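# Reseat stirrer, close cap, and dock stirred cell

## Task

The stirred cell's cap cannot close because one of the stirrer's arms is caught beneath the inner ridge. Free it so the stirrer hangs level, resting on that ridge, then push the cap fully down. Next, slide the cell into its stand with the cap's flat edge facing the back, and keep going until the cell drops into place.

## Robot and tools

ROBOT. Two UF850-style six-joint arms, left_arm and right_arm, each with a parallel gripper and a wrist camera. Calibrated bases in the scene frame: left_arm at (-0.059, +0.456, 0) m, right_arm at (-0.048, -0.408, 0) m, each turned very slightly about z (quat_wxyz given in the setup). A camera stand is fixed to the floor behind the arms. The joints are cheap and sloppy, so readings are noisy and the arms are weak.

FRAMES. Scene frame: origin at table-top height halfway between the nominal bases, +x out over the table, +z up, left_arm on +y. Arm names do not match image left/right. Reported hand positions, orientations, velocities and Hand targets are in each arm's own base frame. Fixed cameras and the table use the scene frame. Every offset you send is along the axes of that arm's current Hand target. Gripper axes: fingers point along +z, they open and close along y. end_effector_position sits between the closed pads, roughly 2 cm short of the fingertips; closing pushes the tips about 10 mm further out, mostly while the pads are still over 40 mm apart.

execute_actions(actions, cameras). actions is a list of actions; each action is a table of up to 15 rows, one row per 1/30 s step, and a shorter table repeats its final row to fill 15 steps. Each row is 14 numbers in [-1, 1], one combined list for both arms: left dx, dy, dz, rx, ry, rz, opening, then right dx, dy, dz, rx, ry, rz, opening. The six pose numbers are an offset from that arm's Hand target as it stood when the action began (not from the previous row), scaled so 1.0 = 0.6 m for dx/dy/dz and 180 degrees for the rotation vector rx/ry/rz. Repeating the same offset in a new action moves further. Sending six zeros re-commands the current Hand target. Opening is absolute: +1 fully open (0.084 m), -1 closed. A 0 is a real opening command, so resend the current value to leave a gripper alone. cameras: list of names, ["all"], [] or null (null gives all images only when actions is empty). An unknown camera name invalidates the call. An empty actions list returns full state and images.

move(target, speed, blend, opening_speed, blocking, cameras). target is one 14-number row laid out as above, or a list of up to 15 such rows; every row is an offset from the same starting Hand targets, not chained. Grippers travel straight lines and take the shorter rotation; everything shares a 10 s cap and at least 0.5 s. speed: m/s per arm path, 0.002 to 1, default 0.25, rotation capped at twice that in rad/s; one value or one per target. blend: corner rounding in metres for lists (0 means stop at each). opening_speed: rate of opening change per second on the -1..+1 scale, at least 0.2. blocking=false returns after about 0.5 s while the move continues. Paths do not avoid obstacles or the other arm; faster moves overshoot and hit harder, and aiming further past a contact presses harder. Avoid paths near an arm's own base (it may flip shoulder posture). The result adds a move: line: done, off_target, moving, held or fault, plus limits=paced (pose clipped) or limits=held (steps withheld). done means within 3 mm and 2 degrees; neither done nor off_target tells you about contact.

wait(seconds 0 to 10), stop() (brakes a running move), zoom_image(camera, region [x0, y0, x1, y1] in pixels, at most 504 by 504, of the newest image of cam_high, cam_low, cam_left_wrist or cam_right_wrist), clear_fault(arm: left_arm or right_arm), read_manual(section "licences"), finished_scene(scene: the current scene's number). Ending a scene is final.

MOTION DETAILS. Each step the commanded pose is clipped to within 70 mm and 16 degrees of the measured gripper; Hand target in the result is the last clipped command. Grippers often rest short of it; send the remaining gap as an offset. To stop pushing, or if the gripper was dragged away, command the target back beyond the gripper. A clearance check withholds commands that bring the arms too close, but not fingers closing into the other arm.

GRIPPING. grip_measured uses the opening scale; the last Joint positions number is the opening in metres. To hold, keep commanding an opening well below grip_measured; deeper means harder squeeze (about 24 N per pad). Resending grip_measured still squeezes lightly on parts up to about 6 cm.

RESULTS. Joint positions, torques (whole drive output incl. gravity, noisy, offset; positive toward larger joint angle), velocities (may read within noise, omitting end-effector velocities), grip_measured, Hand target, Tool commands, motor temperatures, and fault lines.

FAULTS AND HEAT. Contact torque limits (N m): waist 41.8, shoulder 42.6, elbow 27.1, forearm roll 15.7, wrist pitch 8.8, wrist roll 10.8; held weight counts. Exceeding one, or saturating a motor for 1 s, or long overload, stops the arm until clear_fault. MOTOR HOT appears at 65 °C; at 80 °C the arm brakes for 30 to 60 s or more. Stretching out, holding loads and pushing toward unreachable poses heat motors.

AVOID. Dropping or releasing moving parts, letting anything fall or leaving it off the table, fast impacts, hard presses on fixed or heavy things, any press between the arms, and gripping the other arm's fingers. Loose objects may get nudged occasionally; check before finishing that the result holds without the robot.

CAMERAS. cam_high, cam_low, cam_left_wrist, cam_right_wrist, each 896x504, with pinhole+radial calibration given; fixed cameras may be off by a couple of degrees and millimetres, wrist images may lag during motion.

Each tool is called after "Request:" by a JSON object that holds its "fn" and its "kwargs".

## Session

Request:
{"fn": "execute_actions", "kwargs": {"actions": []}}

Scene clock: 0.00 s.
left_arm: end_effector_position=(+0.3950, -0.0302, +0.2050) grip_measured=+1.00 end_effector_quat_wxyz=(-0.483, +0.747, +0.122, +0.441) | right_arm: end_effector_position=(+0.5855, -0.2627, +0.1821) grip_measured=+1.00 end_effector_quat_wxyz=(-0.440, +0.646, -0.080, +0.619)
Joint positions: left_arm=[-0.725 -0.641 -0.566 1.436 -1.415 -2.548 0.084] | right_arm=[-0.791 -1.06 -1.156 1.869 -1.696 -2.307 0.084]
Joint velocities: within noise
Joint torques (N m): no reading
Motor temperatures (°C): left_arm=[29 33 34 34 35 36] | right_arm=[34 28 32 32 37 33]
Hand target: left_arm +0.3950, -0.0302, +0.2050; -0.483, +0.747, +0.122, +0.441 | right_arm +0.5855, -0.2627, +0.1821; -0.440, +0.646, -0.080, +0.619
Tool commands: left_gripper/opening=+1.0 right_gripper/opening=+1.0

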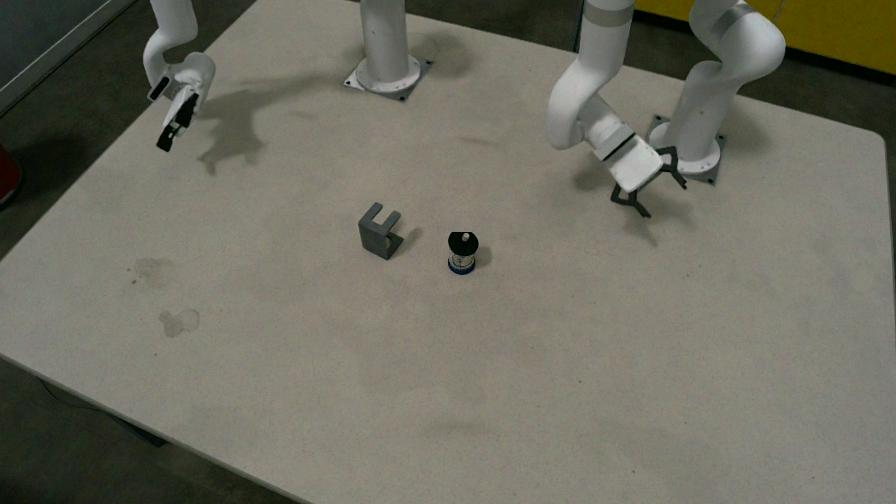

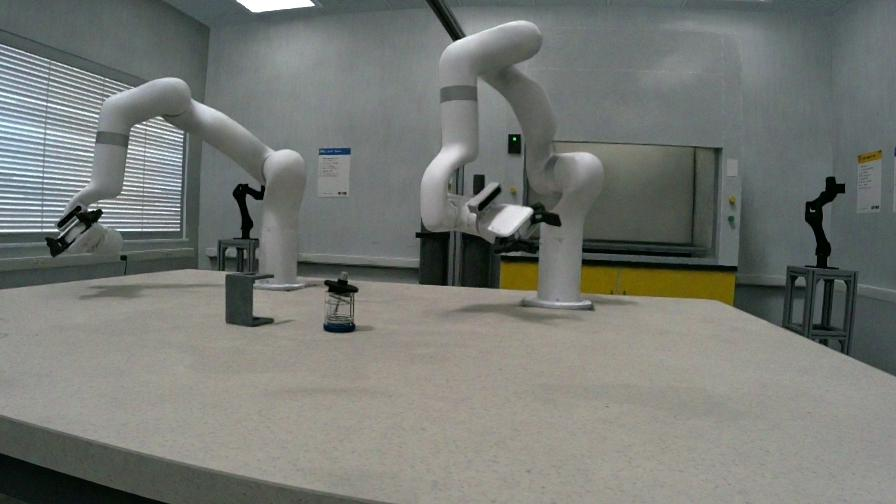

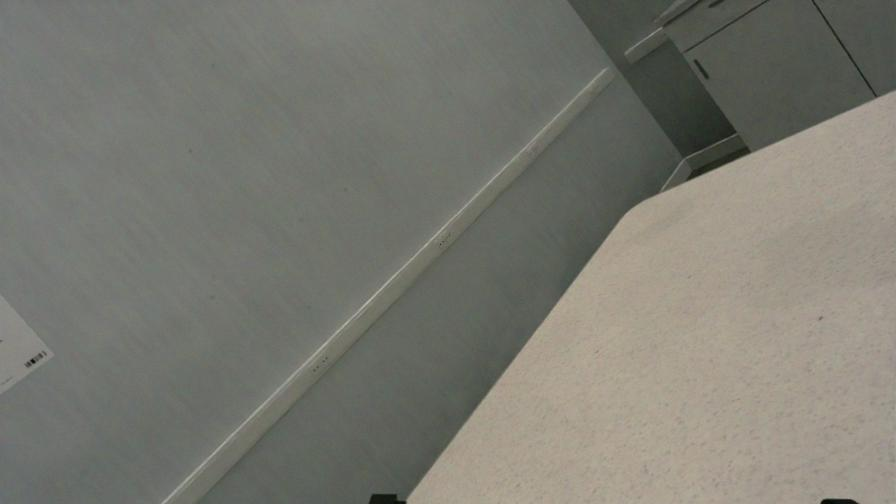

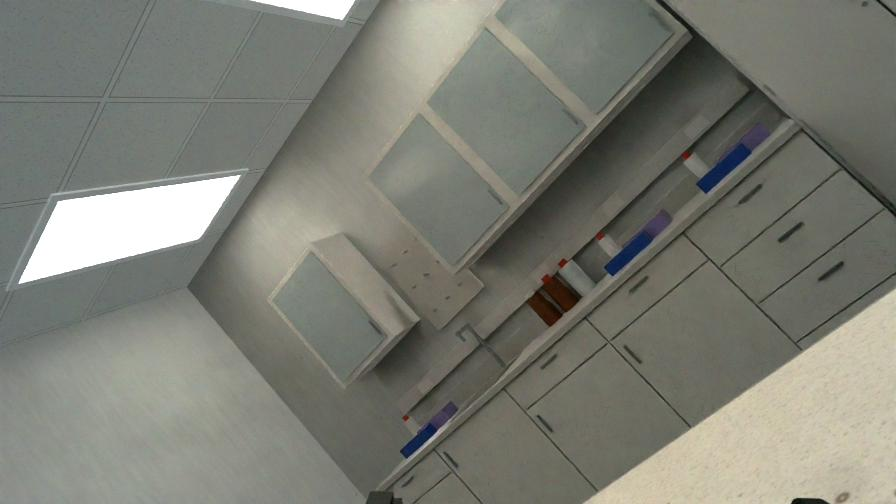

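Request:
{"fn": "zoom_image", "kwargs": {"camera": "cam_high", "region": [340, 190, 500, 290]}}

Request:
{"fn": "zoom_image", "kwargs": {"camera": "cam_low", "region": [210, 255, 370, 345]}}

Scaled by 3.150.

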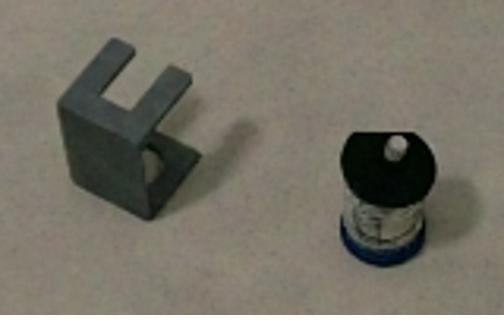

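Scaled by 3.150.

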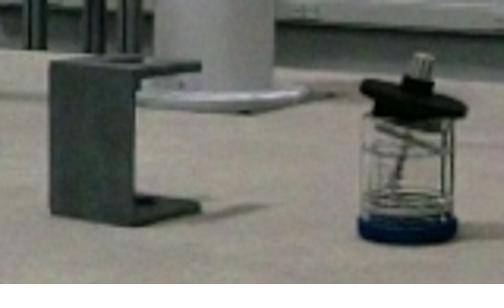

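Request:
{"fn": "move", "kwargs": {"target": [0.320,0.311,-0.462,-0.336,-0.307,0.085,1,0,0,0,0,0,0,1], "cameras": ["all"]}}

Scene clock: 32.73 s.
left_arm: end_effector_position=(+0.4699, -0.4008, +0.2796) grip_measured=+1.00 end_effector_quat_wxyz=(-0.001, +1.000, +0.000, +0.000) | right_arm: end_effector_position=(+0.5855, -0.2627, +0.1821) grip_measured=+1.00 end_effector_quat_wxyz=(-0.440, +0.646, -0.080, +0.619)
Joint positions: left_arm=[-0.706 -0.542 -1.378 0.001 -0.838 -0.707 0.084] | right_arm=[-0.791 -1.06 -1.156 1.869 -1.696 -2.307 0.084]
Joint torques (N m): left_arm=[11.72 15.82 -32.6 -1.87 -1.71 1.43] | right_arm=[0.83 55.56 -15.77 0.44 -1.32 0.02]
Hand target: left_arm +0.4699, -0.4008, +0.2796; -0.001, +1.000, +0.000, +0.000 | right_arm +0.5855, -0.2627, +0.1821; -0.440, +0.646, -0.080, +0.619
Off the commanded pose: left_arm 0.000 m, 0 deg | right_arm 0.000 m, 0 deg.
move: done
camera_calibration:
cam_left_wrist: T_world_to_cam=[[-0.00158404, -0.999951, -0.00978643, -0.365986], [-0.999953, 0.00149069, 0.00953903, 0.533041], [-0.00952397, 0.00980109, -0.999907, 0.422377], [0, 0, 0, 1]] pos_world=[0.536459, -0.370902, 0.413671]

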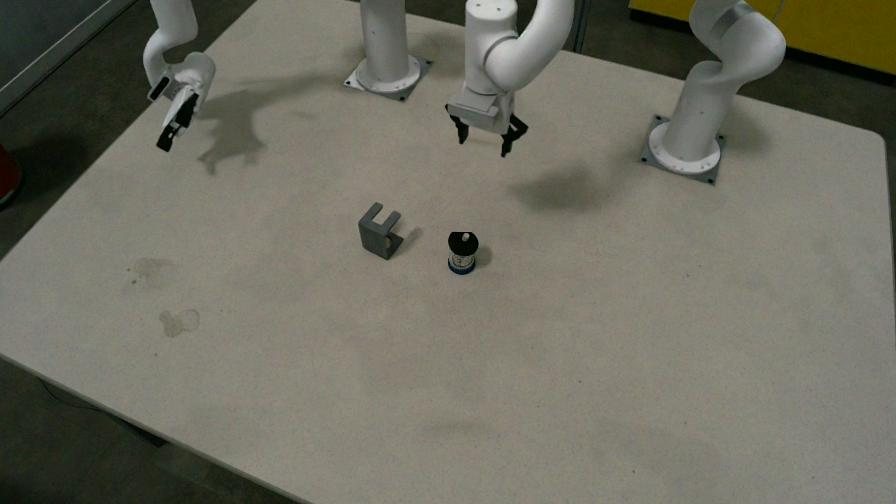

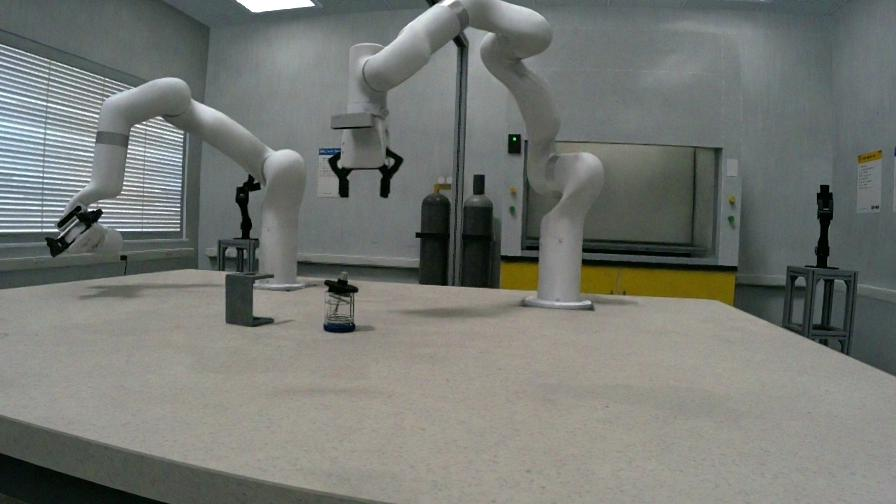

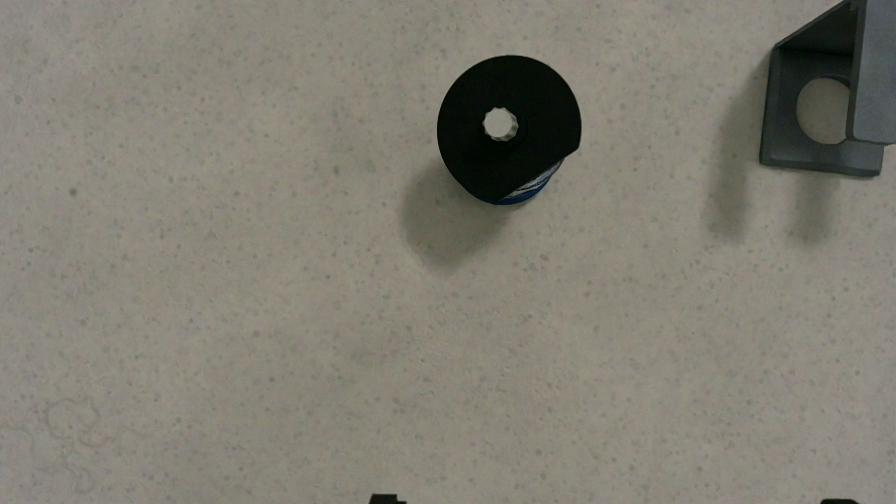

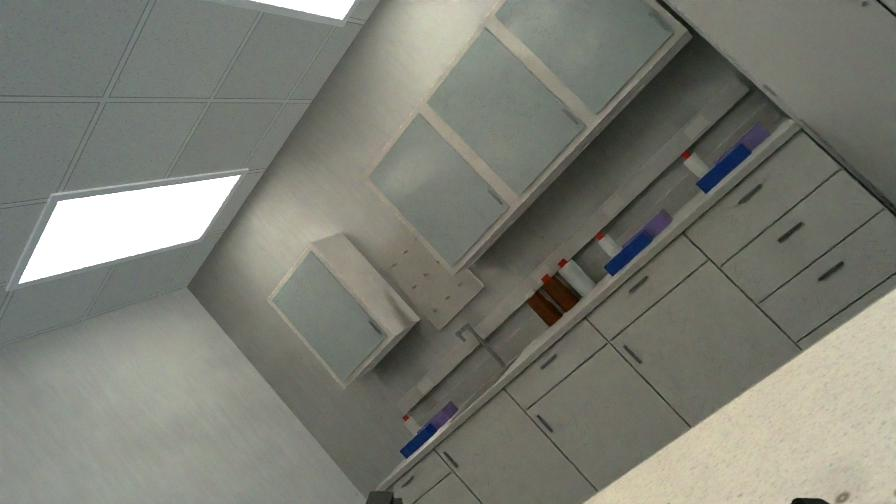

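Request:
{"fn": "move", "kwargs": {"target": [-0.007,0.045,0.367,0,0.333,0,1,0,0,0,0,0,0,1], "cameras": ["cam_left_wrist"]}}

Request:
{"fn": "zoom_image", "kwargs": {"camera": "cam_left_wrist", "region": [250, 50, 650, 450]}}

Scene clock: 52.23 s.
left_arm: end_effector_position=(+0.4657, -0.4276, +0.0594) grip_measured=+1.00 end_effector_quat_wxyz=(+0.000, +0.866, -0.001, +0.499) | right_arm: end_effector_position=(+0.5855, -0.2627, +0.1821) grip_measured=+1.00 end_effector_quat_wxyz=(-0.440, +0.646, -0.080, +0.619)
Joint positions: left_arm=[-1.035 -0.937 -1.016 2.065 -1.007 -3.06 0.084] | right_arm=[-0.791 -1.06 -1.156 1.869 -1.696 -2.307 0.084]
Joint torques (N m): left_arm=[-9.02 15.88 -22.03 3.06 -3.79 -1.36] | right_arm=[0.28 55.18 -15.55 0.29 -1.34 -0.13]
Hand target: left_arm +0.4657, -0.4276, +0.0594; +0.000, +0.866, -0.001, +0.499 | right_arm +0.5855, -0.2627, +0.1821; -0.440, +0.646, -0.080, +0.619
Off the commanded pose: left_arm 0.000 m, 0 deg | right_arm 0.000 m, 0 deg.
move: done
camera_calibration:
cam_left_wrist: T_world_to_cam=[[0.00651057, -0.999959, -0.00628219, -0.398821], [-0.509161, 0.00209204, -0.860669, 0.354284], [0.860646, 0.00880209, -0.509127, -0.232457], [0, 0, 0, 1]] pos_world=[0.383048, -0.3975, 0.184066]
Images, in order (width x height): cam_left_wrist 896x504.

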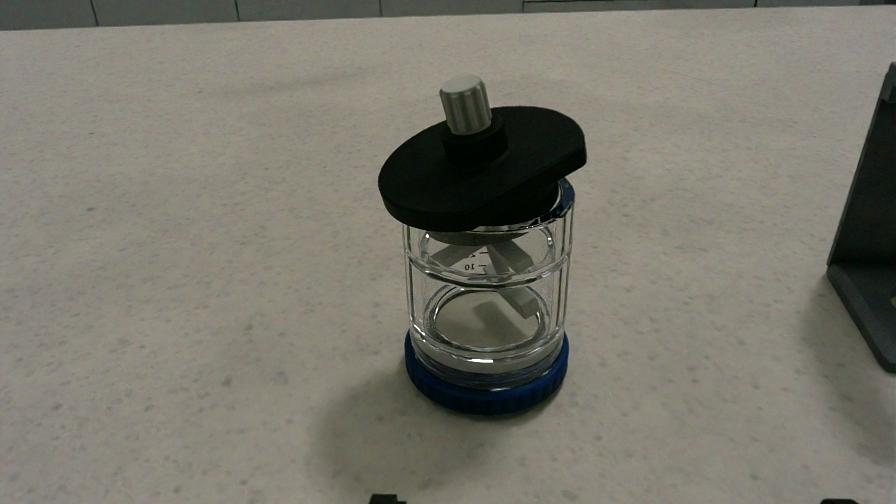

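Scaled by 1.260.

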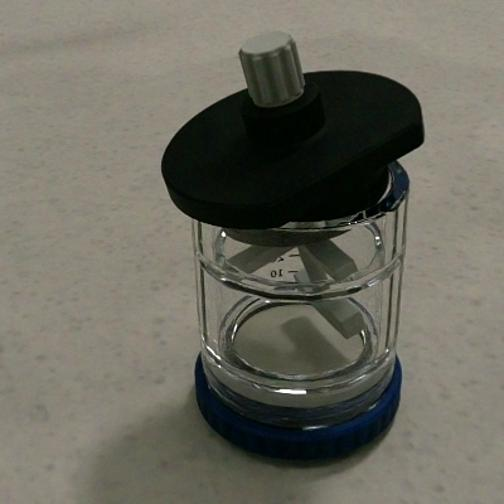

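Request:
{"fn": "move", "kwargs": {"target": [0.025,0.358,0.043,0,0,0,1,0,0,0,0,0,0,1], "cameras": ["cam_left_wrist"]}}

Request:
{"fn": "move", "kwargs": {"target": [0.05,-0.06,-0.29,0,-0.333,0,1,0,0,0,0,0,0,1], "cameras": ["cam_left_wrist"]}}

Scene clock: 69.23 s.
left_arm: end_effector_position=(+0.4954, -0.6424, +0.0592) grip_measured=+1.00 end_effector_quat_wxyz=(+0.000, +0.866, -0.001, +0.499) | right_arm: end_effector_position=(+0.5855, -0.2627, +0.1821) grip_measured=+1.00 end_effector_quat_wxyz=(-0.440, +0.646, -0.080, +0.619)
Joint positions: left_arm=[-1.155 -1.249 -1.737 1.664 -0.919 -2.57 0.084] | right_arm=[-0.791 -1.06 -1.156 1.869 -1.696 -2.307 0.084]
Joint torques (N m): left_arm=[-10.12 26.1 -29.97 -2.64 -3.41 1.5] | right_arm=[-0.2 56.13 -15.58 0.37 -1.33 -0.15]
Hand target: left_arm +0.4954, -0.6424, +0.0592; +0.000, +0.866, -0.001, +0.499 | right_arm +0.5855, -0.2627, +0.1821; -0.440, +0.646, -0.080, +0.619
Off the commanded pose: left_arm 0.000 m, 0 deg | right_arm 0.000 m, 0 deg.
move: done
camera_calibration:
cam_left_wrist: T_world_to_cam=[[0.00642443, -0.99996, -0.00623142, -0.613881], [-0.509161, 0.0020922, -0.860669, 0.36977], [0.860647, 0.0087021, -0.509127, -0.256239], [0, 0, 0, 1]] pos_world=[0.412747, -0.6124, 0.183966]
Images, in order (width x height): cam_left_wrist 896x504.

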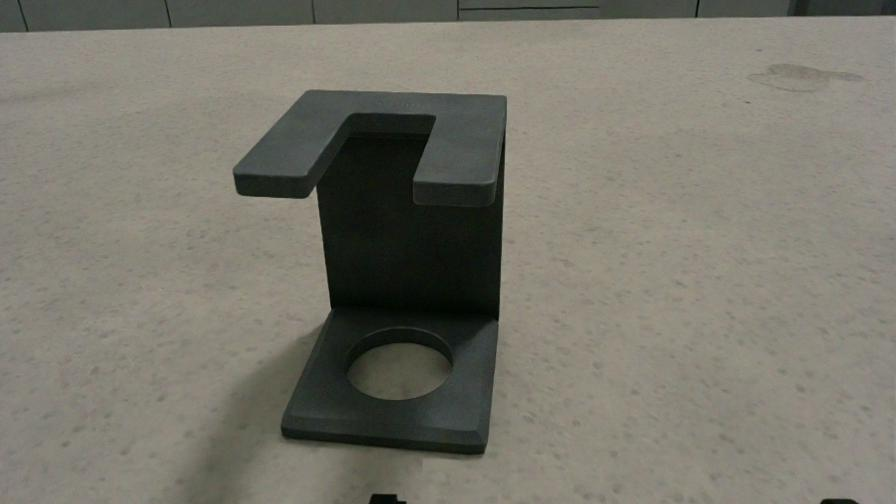

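Scene clock: 71.87 s.
left_arm: end_effector_position=(+0.3599, -0.6065, +0.1726) grip_measured=+1.00 end_effector_quat_wxyz=(+0.000, +1.000, +0.000, +0.000) | right_arm: end_effector_position=(+0.5855, -0.2627, +0.1821) grip_measured=+1.00 end_effector_quat_wxyz=(-0.440, +0.646, -0.080, +0.619)
Joint positions: left_arm=[-1.035 -0.874 -1.654 0.001 -0.781 -1.035 0.084] | right_arm=[-0.791 -1.06 -1.156 1.869 -1.696 -2.307 0.084]
Joint torques (N m): left_arm=[11.22 23.71 -32.02 -2.23 -1.62 1.36] | right_arm=[1.18 55.36 -15.68 0.25 -1.45 -0.1]
Hand target: left_arm +0.3599, -0.6064, +0.1724; -0.001, +1.000, +0.000, +0.000 | right_arm +0.5855, -0.2627, +0.1821; -0.440, +0.646, -0.080, +0.619
Off the commanded pose: left_arm 0.000 m, 0 deg | right_arm 0.000 m, 0 deg.
move: done
camera_calibration:
cam_left_wrist: T_world_to_cam=[[-0.00157972, -0.999954, -0.00948682, -0.572892], [-0.999955, 0.00149112, 0.00933858, 0.424335], [-0.009324, 0.00950115, -0.999911, 0.316098], [0, 0, 0, 1]] pos_world=[0.426359, -0.576502, 0.306672]
Images, in order (width x height): cam_left_wrist 896x504.

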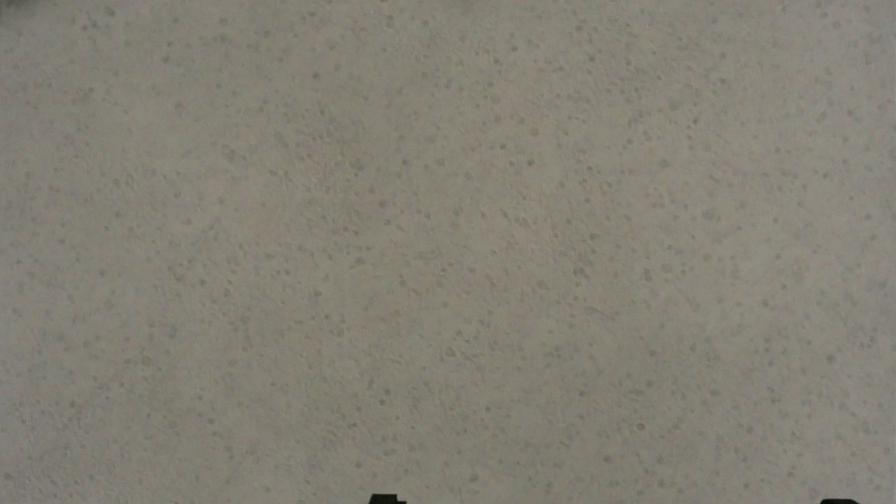

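Request:
{"fn": "move", "kwargs": {"target": [0.382,-0.356,0.012,0,0,0,1,0,0,0,0,0,0,1], "cameras": ["all"]}}

Request:
{"fn": "zoom_image", "kwargs": {"camera": "cam_high", "region": [400, 170, 520, 290]}}

Request:
{"fn": "zoom_image", "kwargs": {"camera": "cam_low", "region": [290, 230, 390, 340]}}

Scene clock: 112.40 s.
left_arm: end_effector_position=(+0.5892, -0.3930, +0.1654) grip_measured=+1.00 end_effector_quat_wxyz=(-0.001, +1.000, +0.000, +0.000) | right_arm: end_effector_position=(+0.5855, -0.2627, +0.1821) grip_measured=+1.00 end_effector_quat_wxyz=(-0.440, +0.646, -0.080, +0.619)
Joint positions: left_arm=[-0.589 -0.89 -1.665 0.001 -0.776 -0.589 0.084] | right_arm=[-0.791 -1.06 -1.156 1.869 -1.696 -2.307 0.084]
Joint torques (N m): left_arm=[7.88 20.75 -32.36 -2.12 -1.57 1.38] | right_arm=[1.59 55.03 -15.63 0.14 -1.33 -0.04]
Hand target: left_arm +0.5892, -0.3930, +0.1654; -0.001, +1.000, +0.000, +0.000 | right_arm +0.5855, -0.2627, +0.1821; -0.440, +0.646, -0.080, +0.619
Off the commanded pose: left_arm 0.000 m, 0 deg | right_arm 0.000 m, 0 deg.
move: done
camera_calibration:
cam_left_wrist: T_world_to_cam=[[-0.00158404, -0.999951, -0.00978643, -0.359115], [-0.999953, 0.00149069, 0.00953903, 0.653313], [-0.00952397, 0.00980109, -0.999907, 0.309247], [0, 0, 0, 1]] pos_world=[0.655659, -0.363102, 0.299471]

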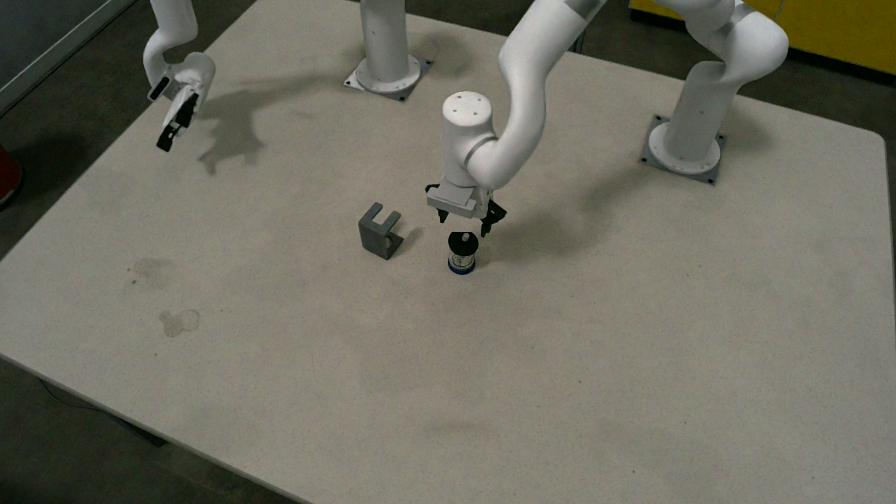

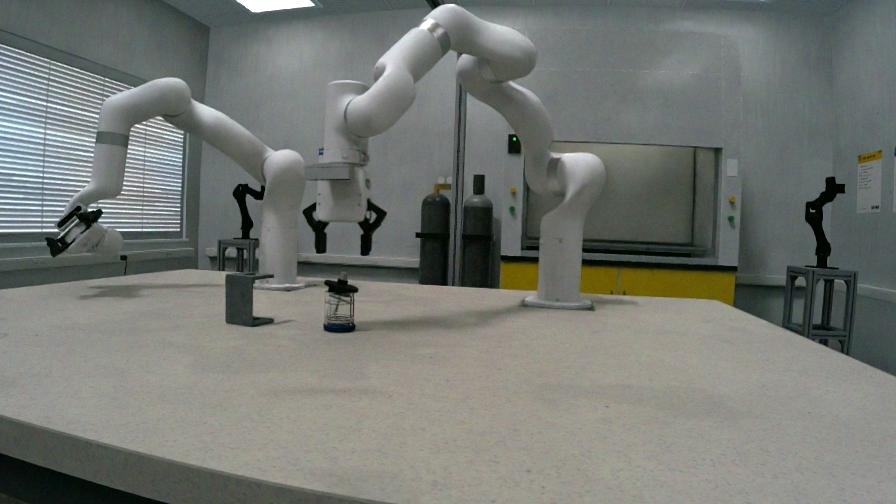

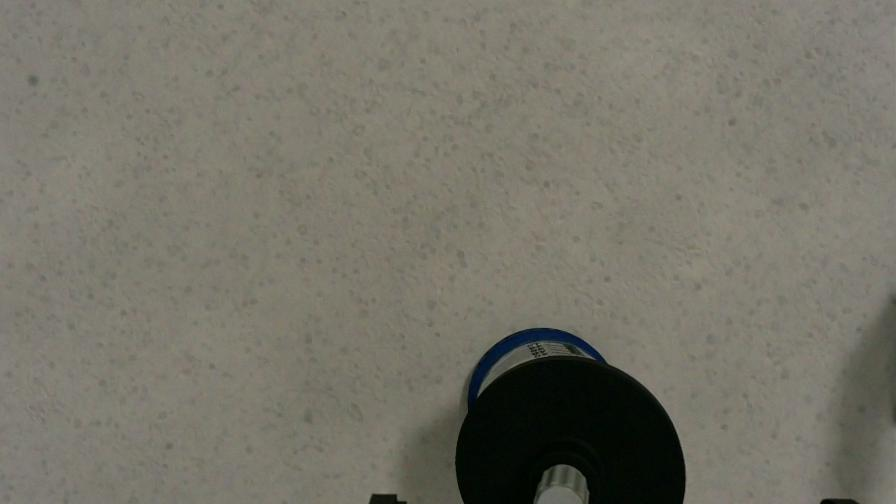

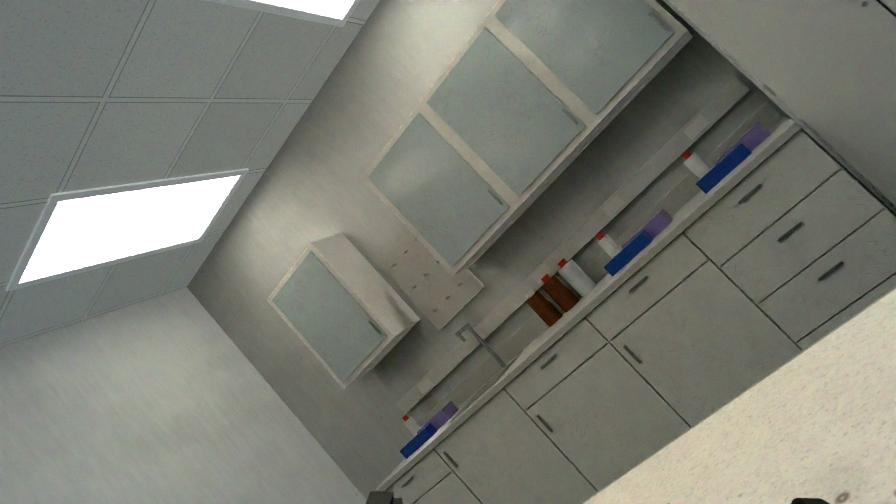

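Scaled by 4.200.

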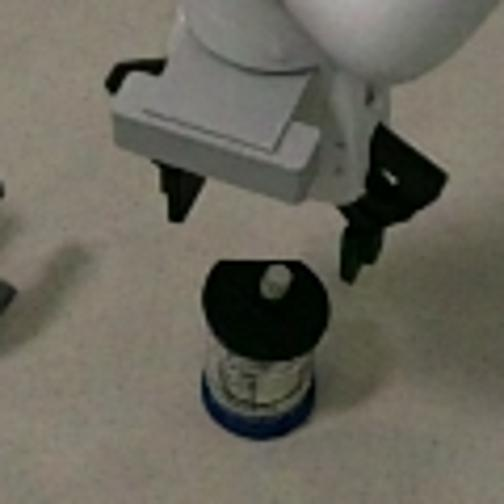

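Scaled by 4.582.

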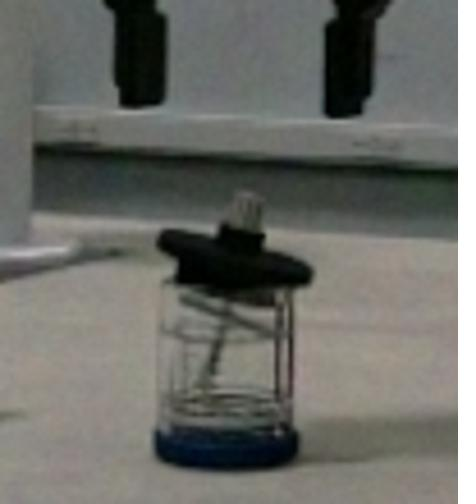

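Request:
{"fn": "move", "kwargs": {"target": [0.002,-0.005,0.066,0,0,0,-0.3,0,0,0,0,0,0,1], "speed": 0.08}}

Request:
{"fn": "move", "kwargs": {"target": [0,0,0,0,0,0,-1,0,0,0,0,0,0,1], "opening_speed": 0.6, "cameras": ["all"]}}

Request:
{"fn": "zoom_image", "kwargs": {"camera": "cam_low", "region": [290, 230, 390, 340]}}

Scene clock: 122.13 s.
left_arm: end_effector_position=(+0.5903, -0.3899, +0.1258) grip_measured=-0.32 end_effector_quat_wxyz=(-0.001, +1.000, +0.000, +0.000) | right_arm: end_effector_position=(+0.5855, -0.2627, +0.1821) grip_measured=+1.00 end_effector_quat_wxyz=(-0.440, +0.646, -0.080, +0.619)
Joint positions: left_arm=[-0.584 -0.941 -1.656 0.001 -0.716 -0.584 0.03] | right_arm=[-0.791 -1.06 -1.156 1.869 -1.696 -2.307 0.084]
Joint torques (N m): left_arm=[7.89 21.96 -16.78 0.95 1.79 1.47] | right_arm=[0.96 54.55 -15.66 0.29 -1.34 -0.08]
Hand target: left_arm +0.5904, -0.3899, +0.1258; -0.001, +1.000, +0.000, +0.000 | right_arm +0.5855, -0.2627, +0.1821; -0.440, +0.646, -0.080, +0.619
Off the commanded pose: left_arm 0.000 m, 0 deg | right_arm 0.000 m, 0 deg.
move: done

Scene clock: 123.50 s.
left_arm: end_effector_position=(+0.5904, -0.3899, +0.1258) grip_measured=-0.59 end_effector_quat_wxyz=(-0.001, +1.000, +0.000, +0.000) | right_arm: end_effector_position=(+0.5855, -0.2627, +0.1821) grip_measured=+1.00 end_effector_quat_wxyz=(-0.440, +0.646, -0.080, +0.619)
Joint positions: left_arm=[-0.584 -0.941 -1.656 0.001 -0.716 -0.584 0.018] | right_arm=[-0.791 -1.06 -1.156 1.869 -1.696 -2.307 0.084]
Joint torques (N m): left_arm=[8.62 22.5 -28.92 2.39 0.52 1.3] | right_arm=[1.21 55.76 -15.29 0.34 -1.37 -0.2]
Hand target: left_arm +0.5904, -0.3899, +0.1258; -0.001, +1.000, +0.000, +0.000 | right_arm +0.5855, -0.2627, +0.1821; -0.440, +0.646, -0.080, +0.619
Off the commanded pose: left_arm 0.000 m, 0 deg | right_arm 0.000 m, 0 deg.
move: done
camera_calibration:
cam_left_wrist: T_world_to_cam=[[-0.00158404, -0.999951, -0.00978643, -0.356401], [-0.999953, 0.00149069, 0.00953903, 0.654886], [-0.00952397, 0.00980109, -0.999907, 0.269631], [0, 0, 0, 1]] pos_world=[0.656859, -0.360002, 0.259871]

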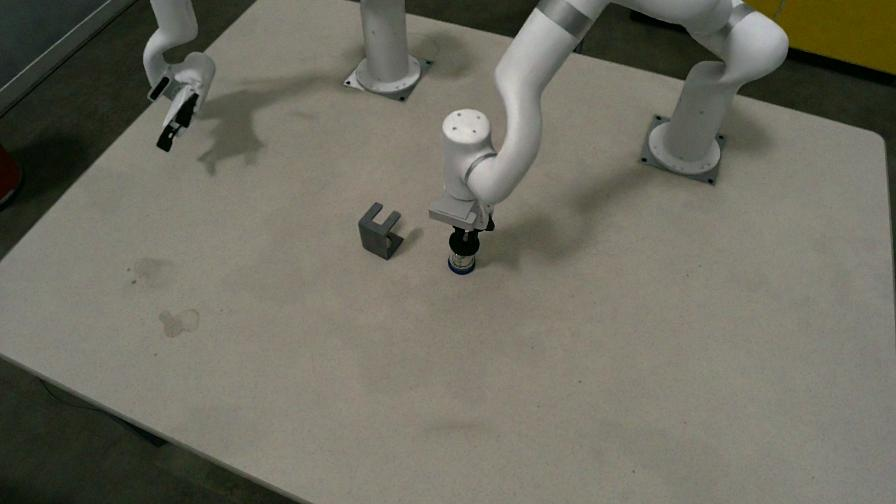

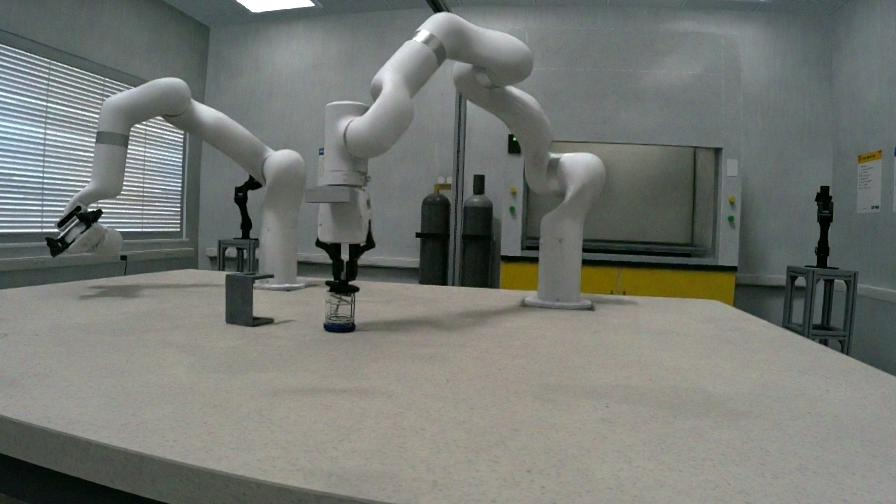

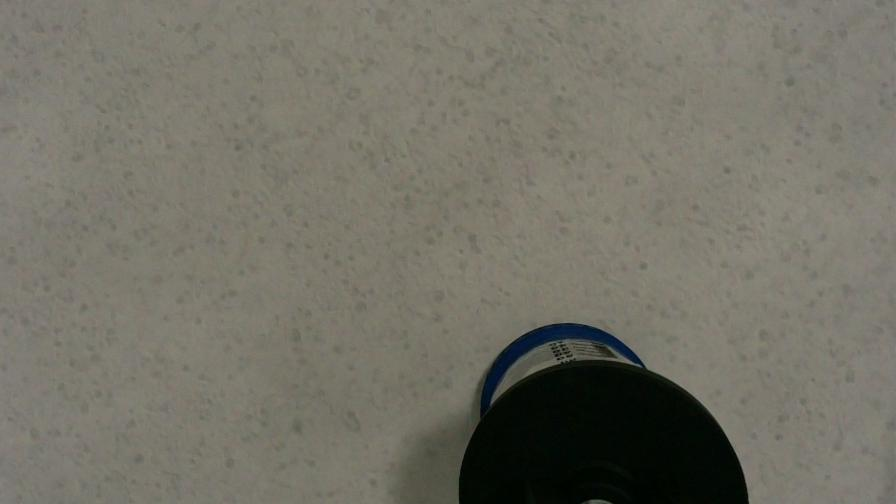

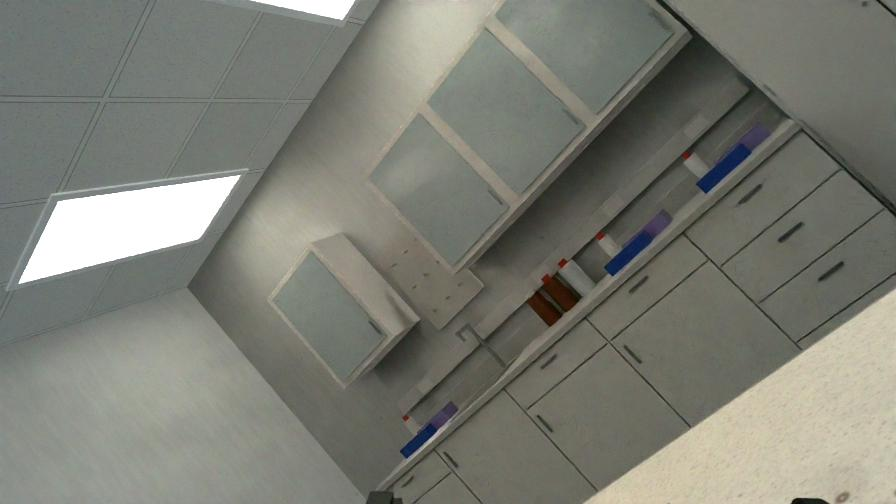

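Scaled by 4.582.

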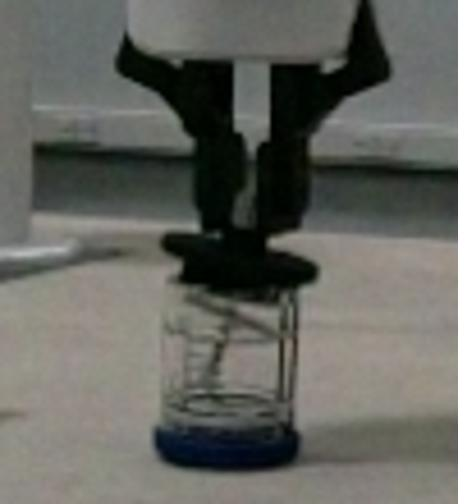

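Request:
{"fn": "move", "kwargs": {"target": [0,0,-0.06,0,0,0,-1,0,0,0,0,0,0,1], "speed": 0.04, "cameras": ["all"]}}

Request:
{"fn": "zoom_image", "kwargs": {"camera": "cam_low", "region": [290, 230, 390, 340]}}

Request:
{"fn": "zoom_image", "kwargs": {"camera": "cam_high", "region": [400, 170, 520, 290]}}

Scene clock: 128.20 s.
left_arm: end_effector_position=(+0.5904, -0.3899, +0.1617) grip_measured=-0.62 end_effector_quat_wxyz=(-0.001, +1.000, +0.000, +0.000) | right_arm: end_effector_position=(+0.5855, -0.2627, +0.1821) grip_measured=+1.00 end_effector_quat_wxyz=(-0.440, +0.646, -0.080, +0.619)
Joint positions: left_arm=[-0.584 -0.894 -1.661 0.001 -0.769 -0.584 0.017] | right_arm=[-0.791 -1.06 -1.156 1.869 -1.696 -2.307 0.084]
Joint torques (N m): left_arm=[3.3 77.44 -32.44 -0.35 -1.73 1.4] | right_arm=[0.59 54.66 -15.43 0.19 -1.39 -0.2]
Hand target: left_arm +0.5904, -0.3900, +0.1618; -0.001, +1.000, +0.000, +0.000 | right_arm +0.5855, -0.2627, +0.1821; -0.440, +0.646, -0.080, +0.619
Off the commanded pose: left_arm 0.000 m, 0 deg | right_arm 0.000 m, 0 deg.
move: done
camera_calibration:
cam_left_wrist: T_world_to_cam=[[-0.00158584, -0.99995, -0.00988625, -0.35602], [-0.999952, 0.00149054, 0.00963918, 0.654515], [-0.00962396, 0.00990106, -0.999905, 0.305529], [0, 0, 0, 1]] pos_world=[0.656859, -0.360002, 0.295671]

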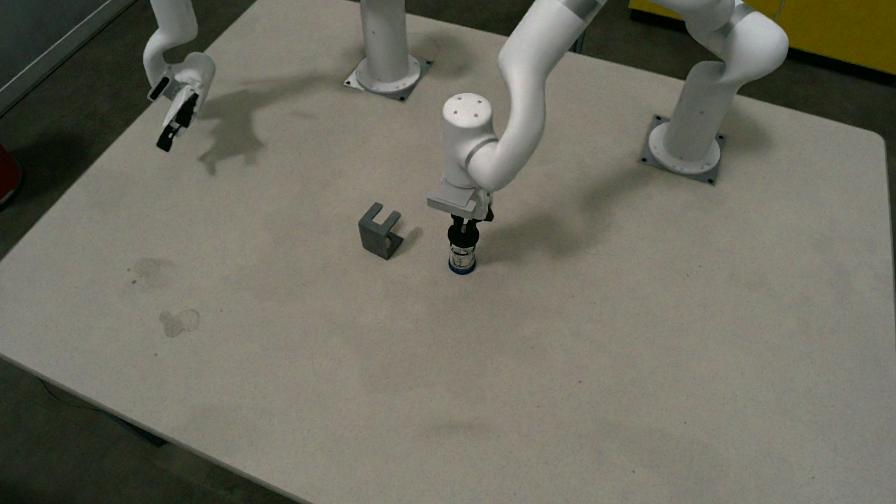

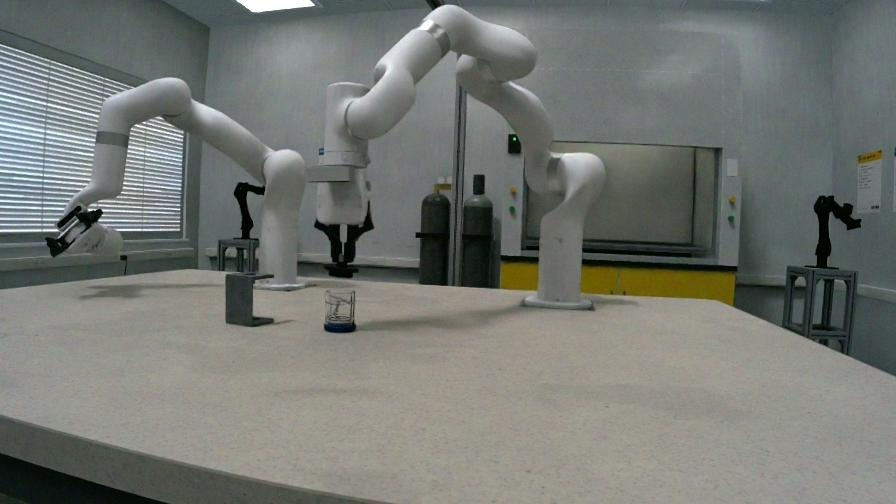

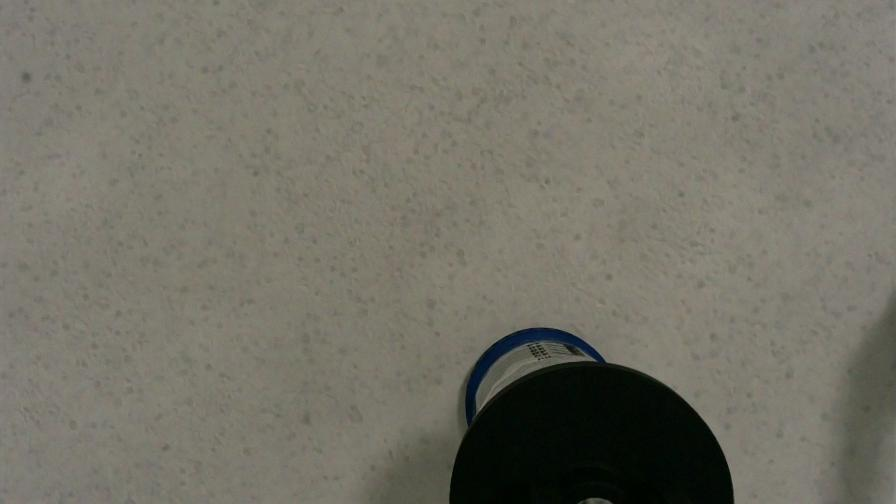

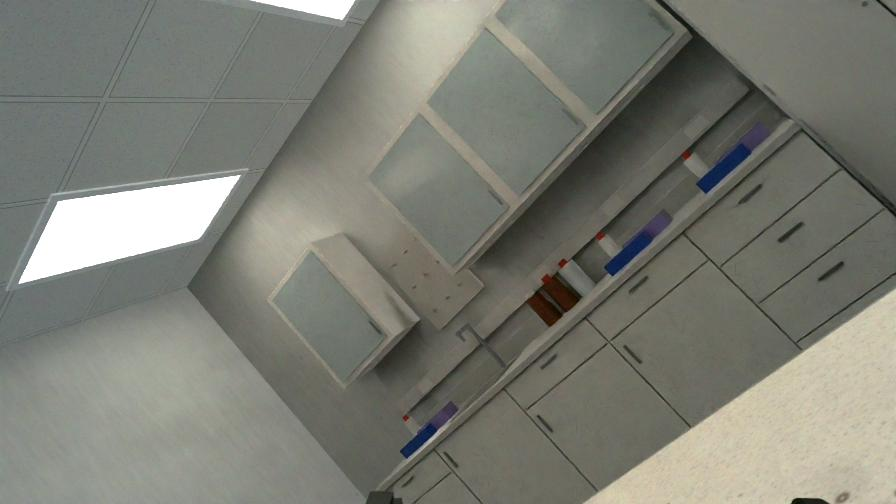

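Scaled by 4.582.

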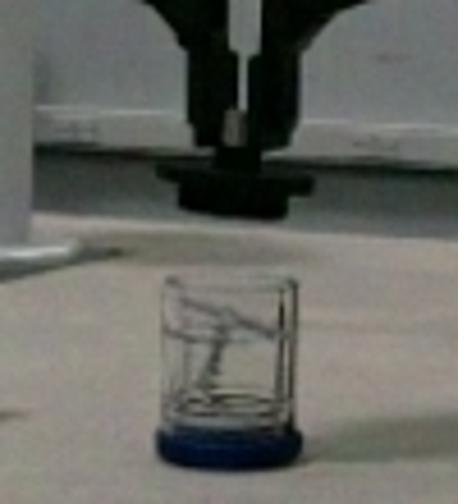

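Scaled by 4.200.

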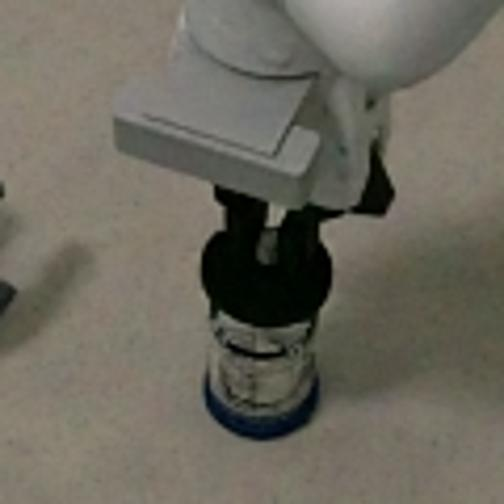

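Request:
{"fn": "move", "kwargs": {"target": [[0,-0.24,0,0,0,-0.811,-1,0,0,0,0,0,0,1],[0,-0.24,0.175,0,0,-0.811,-1,0,0,0,0,0,0,1]], "speed": [0.25,0.1], "cameras": ["all"]}}

Request:
{"fn": "zoom_image", "kwargs": {"camera": "cam_low", "region": [310, 230, 530, 340]}}

Request:
{"fn": "zoom_image", "kwargs": {"camera": "cam_high", "region": [420, 170, 580, 290]}}

Scene clock: 150.23 s.
left_arm: end_effector_position=(+0.5905, -0.2458, +0.0571) grip_measured=-0.62 end_effector_quat_wxyz=(+0.000, +0.293, +0.956, +0.000) | right_arm: end_effector_position=(+0.5855, -0.2627, +0.1821) grip_measured=+1.00 end_effector_quat_wxyz=(-0.440, +0.646, -0.080, +0.619)
Joint positions: left_arm=[-0.395 -0.902 -1.395 0.002 -0.494 -2.944 0.017] | right_arm=[-0.791 -1.06 -1.156 1.869 -1.696 -2.307 0.084]
Joint torques (N m): left_arm=[9.53 17.64 -26.5 2.88 3.07 -1.46] | right_arm=[0.66 55.34 -15.76 0.43 -1.46 -0.23]
Hand target: left_arm +0.5905, -0.2458, +0.0570; +0.000, +0.293, +0.956, +0.000 | right_arm +0.5855, -0.2627, +0.1821; -0.440, +0.646, -0.080, +0.619
Off the commanded pose: left_arm 0.000 m, 0 deg | right_arm 0.000 m, 0 deg.
move: done
camera_calibration:
cam_left_wrist: T_world_to_cam=[[0.560762, 0.827939, -0.00793108, -0.0957456], [0.827973, -0.560703, 0.00856092, -0.562105], [0.00264095, -0.0113674, -0.999932, 0.187135], [0, 0, 0, 1]] pos_world=[0.518604, -0.233775, 0.191175]

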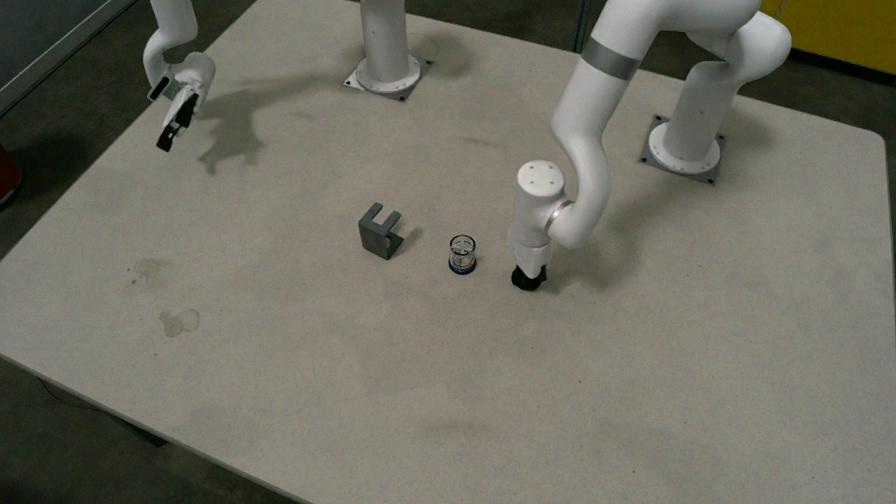

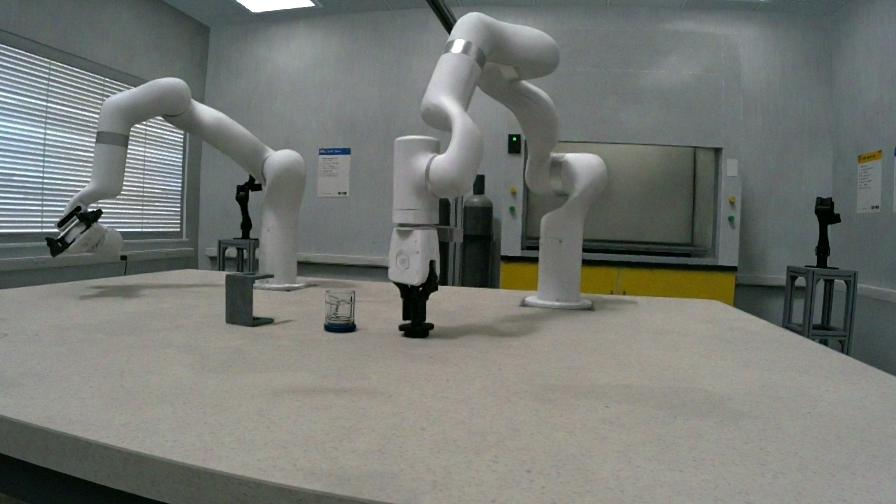

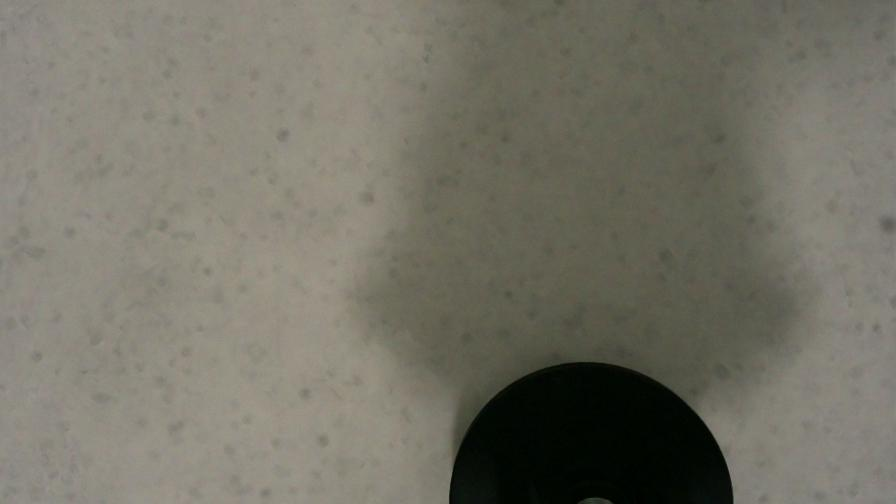

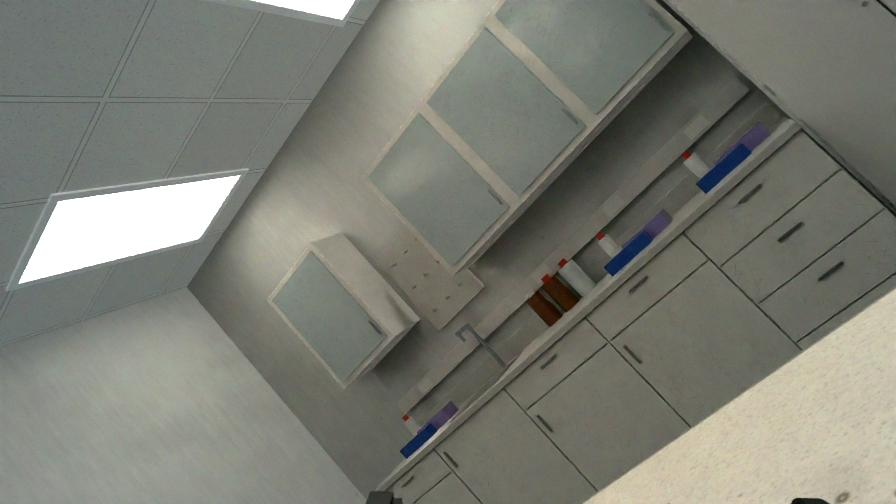

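Scaled by 2.291.

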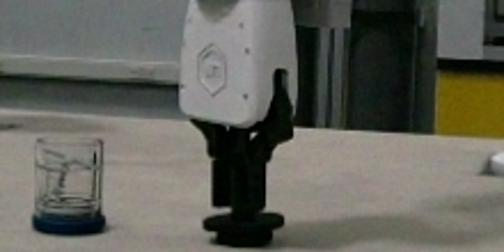

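Scaled by 3.150.

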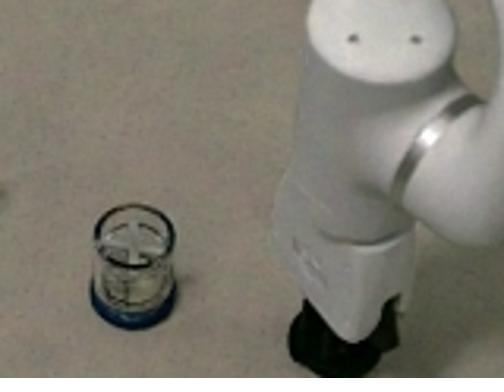

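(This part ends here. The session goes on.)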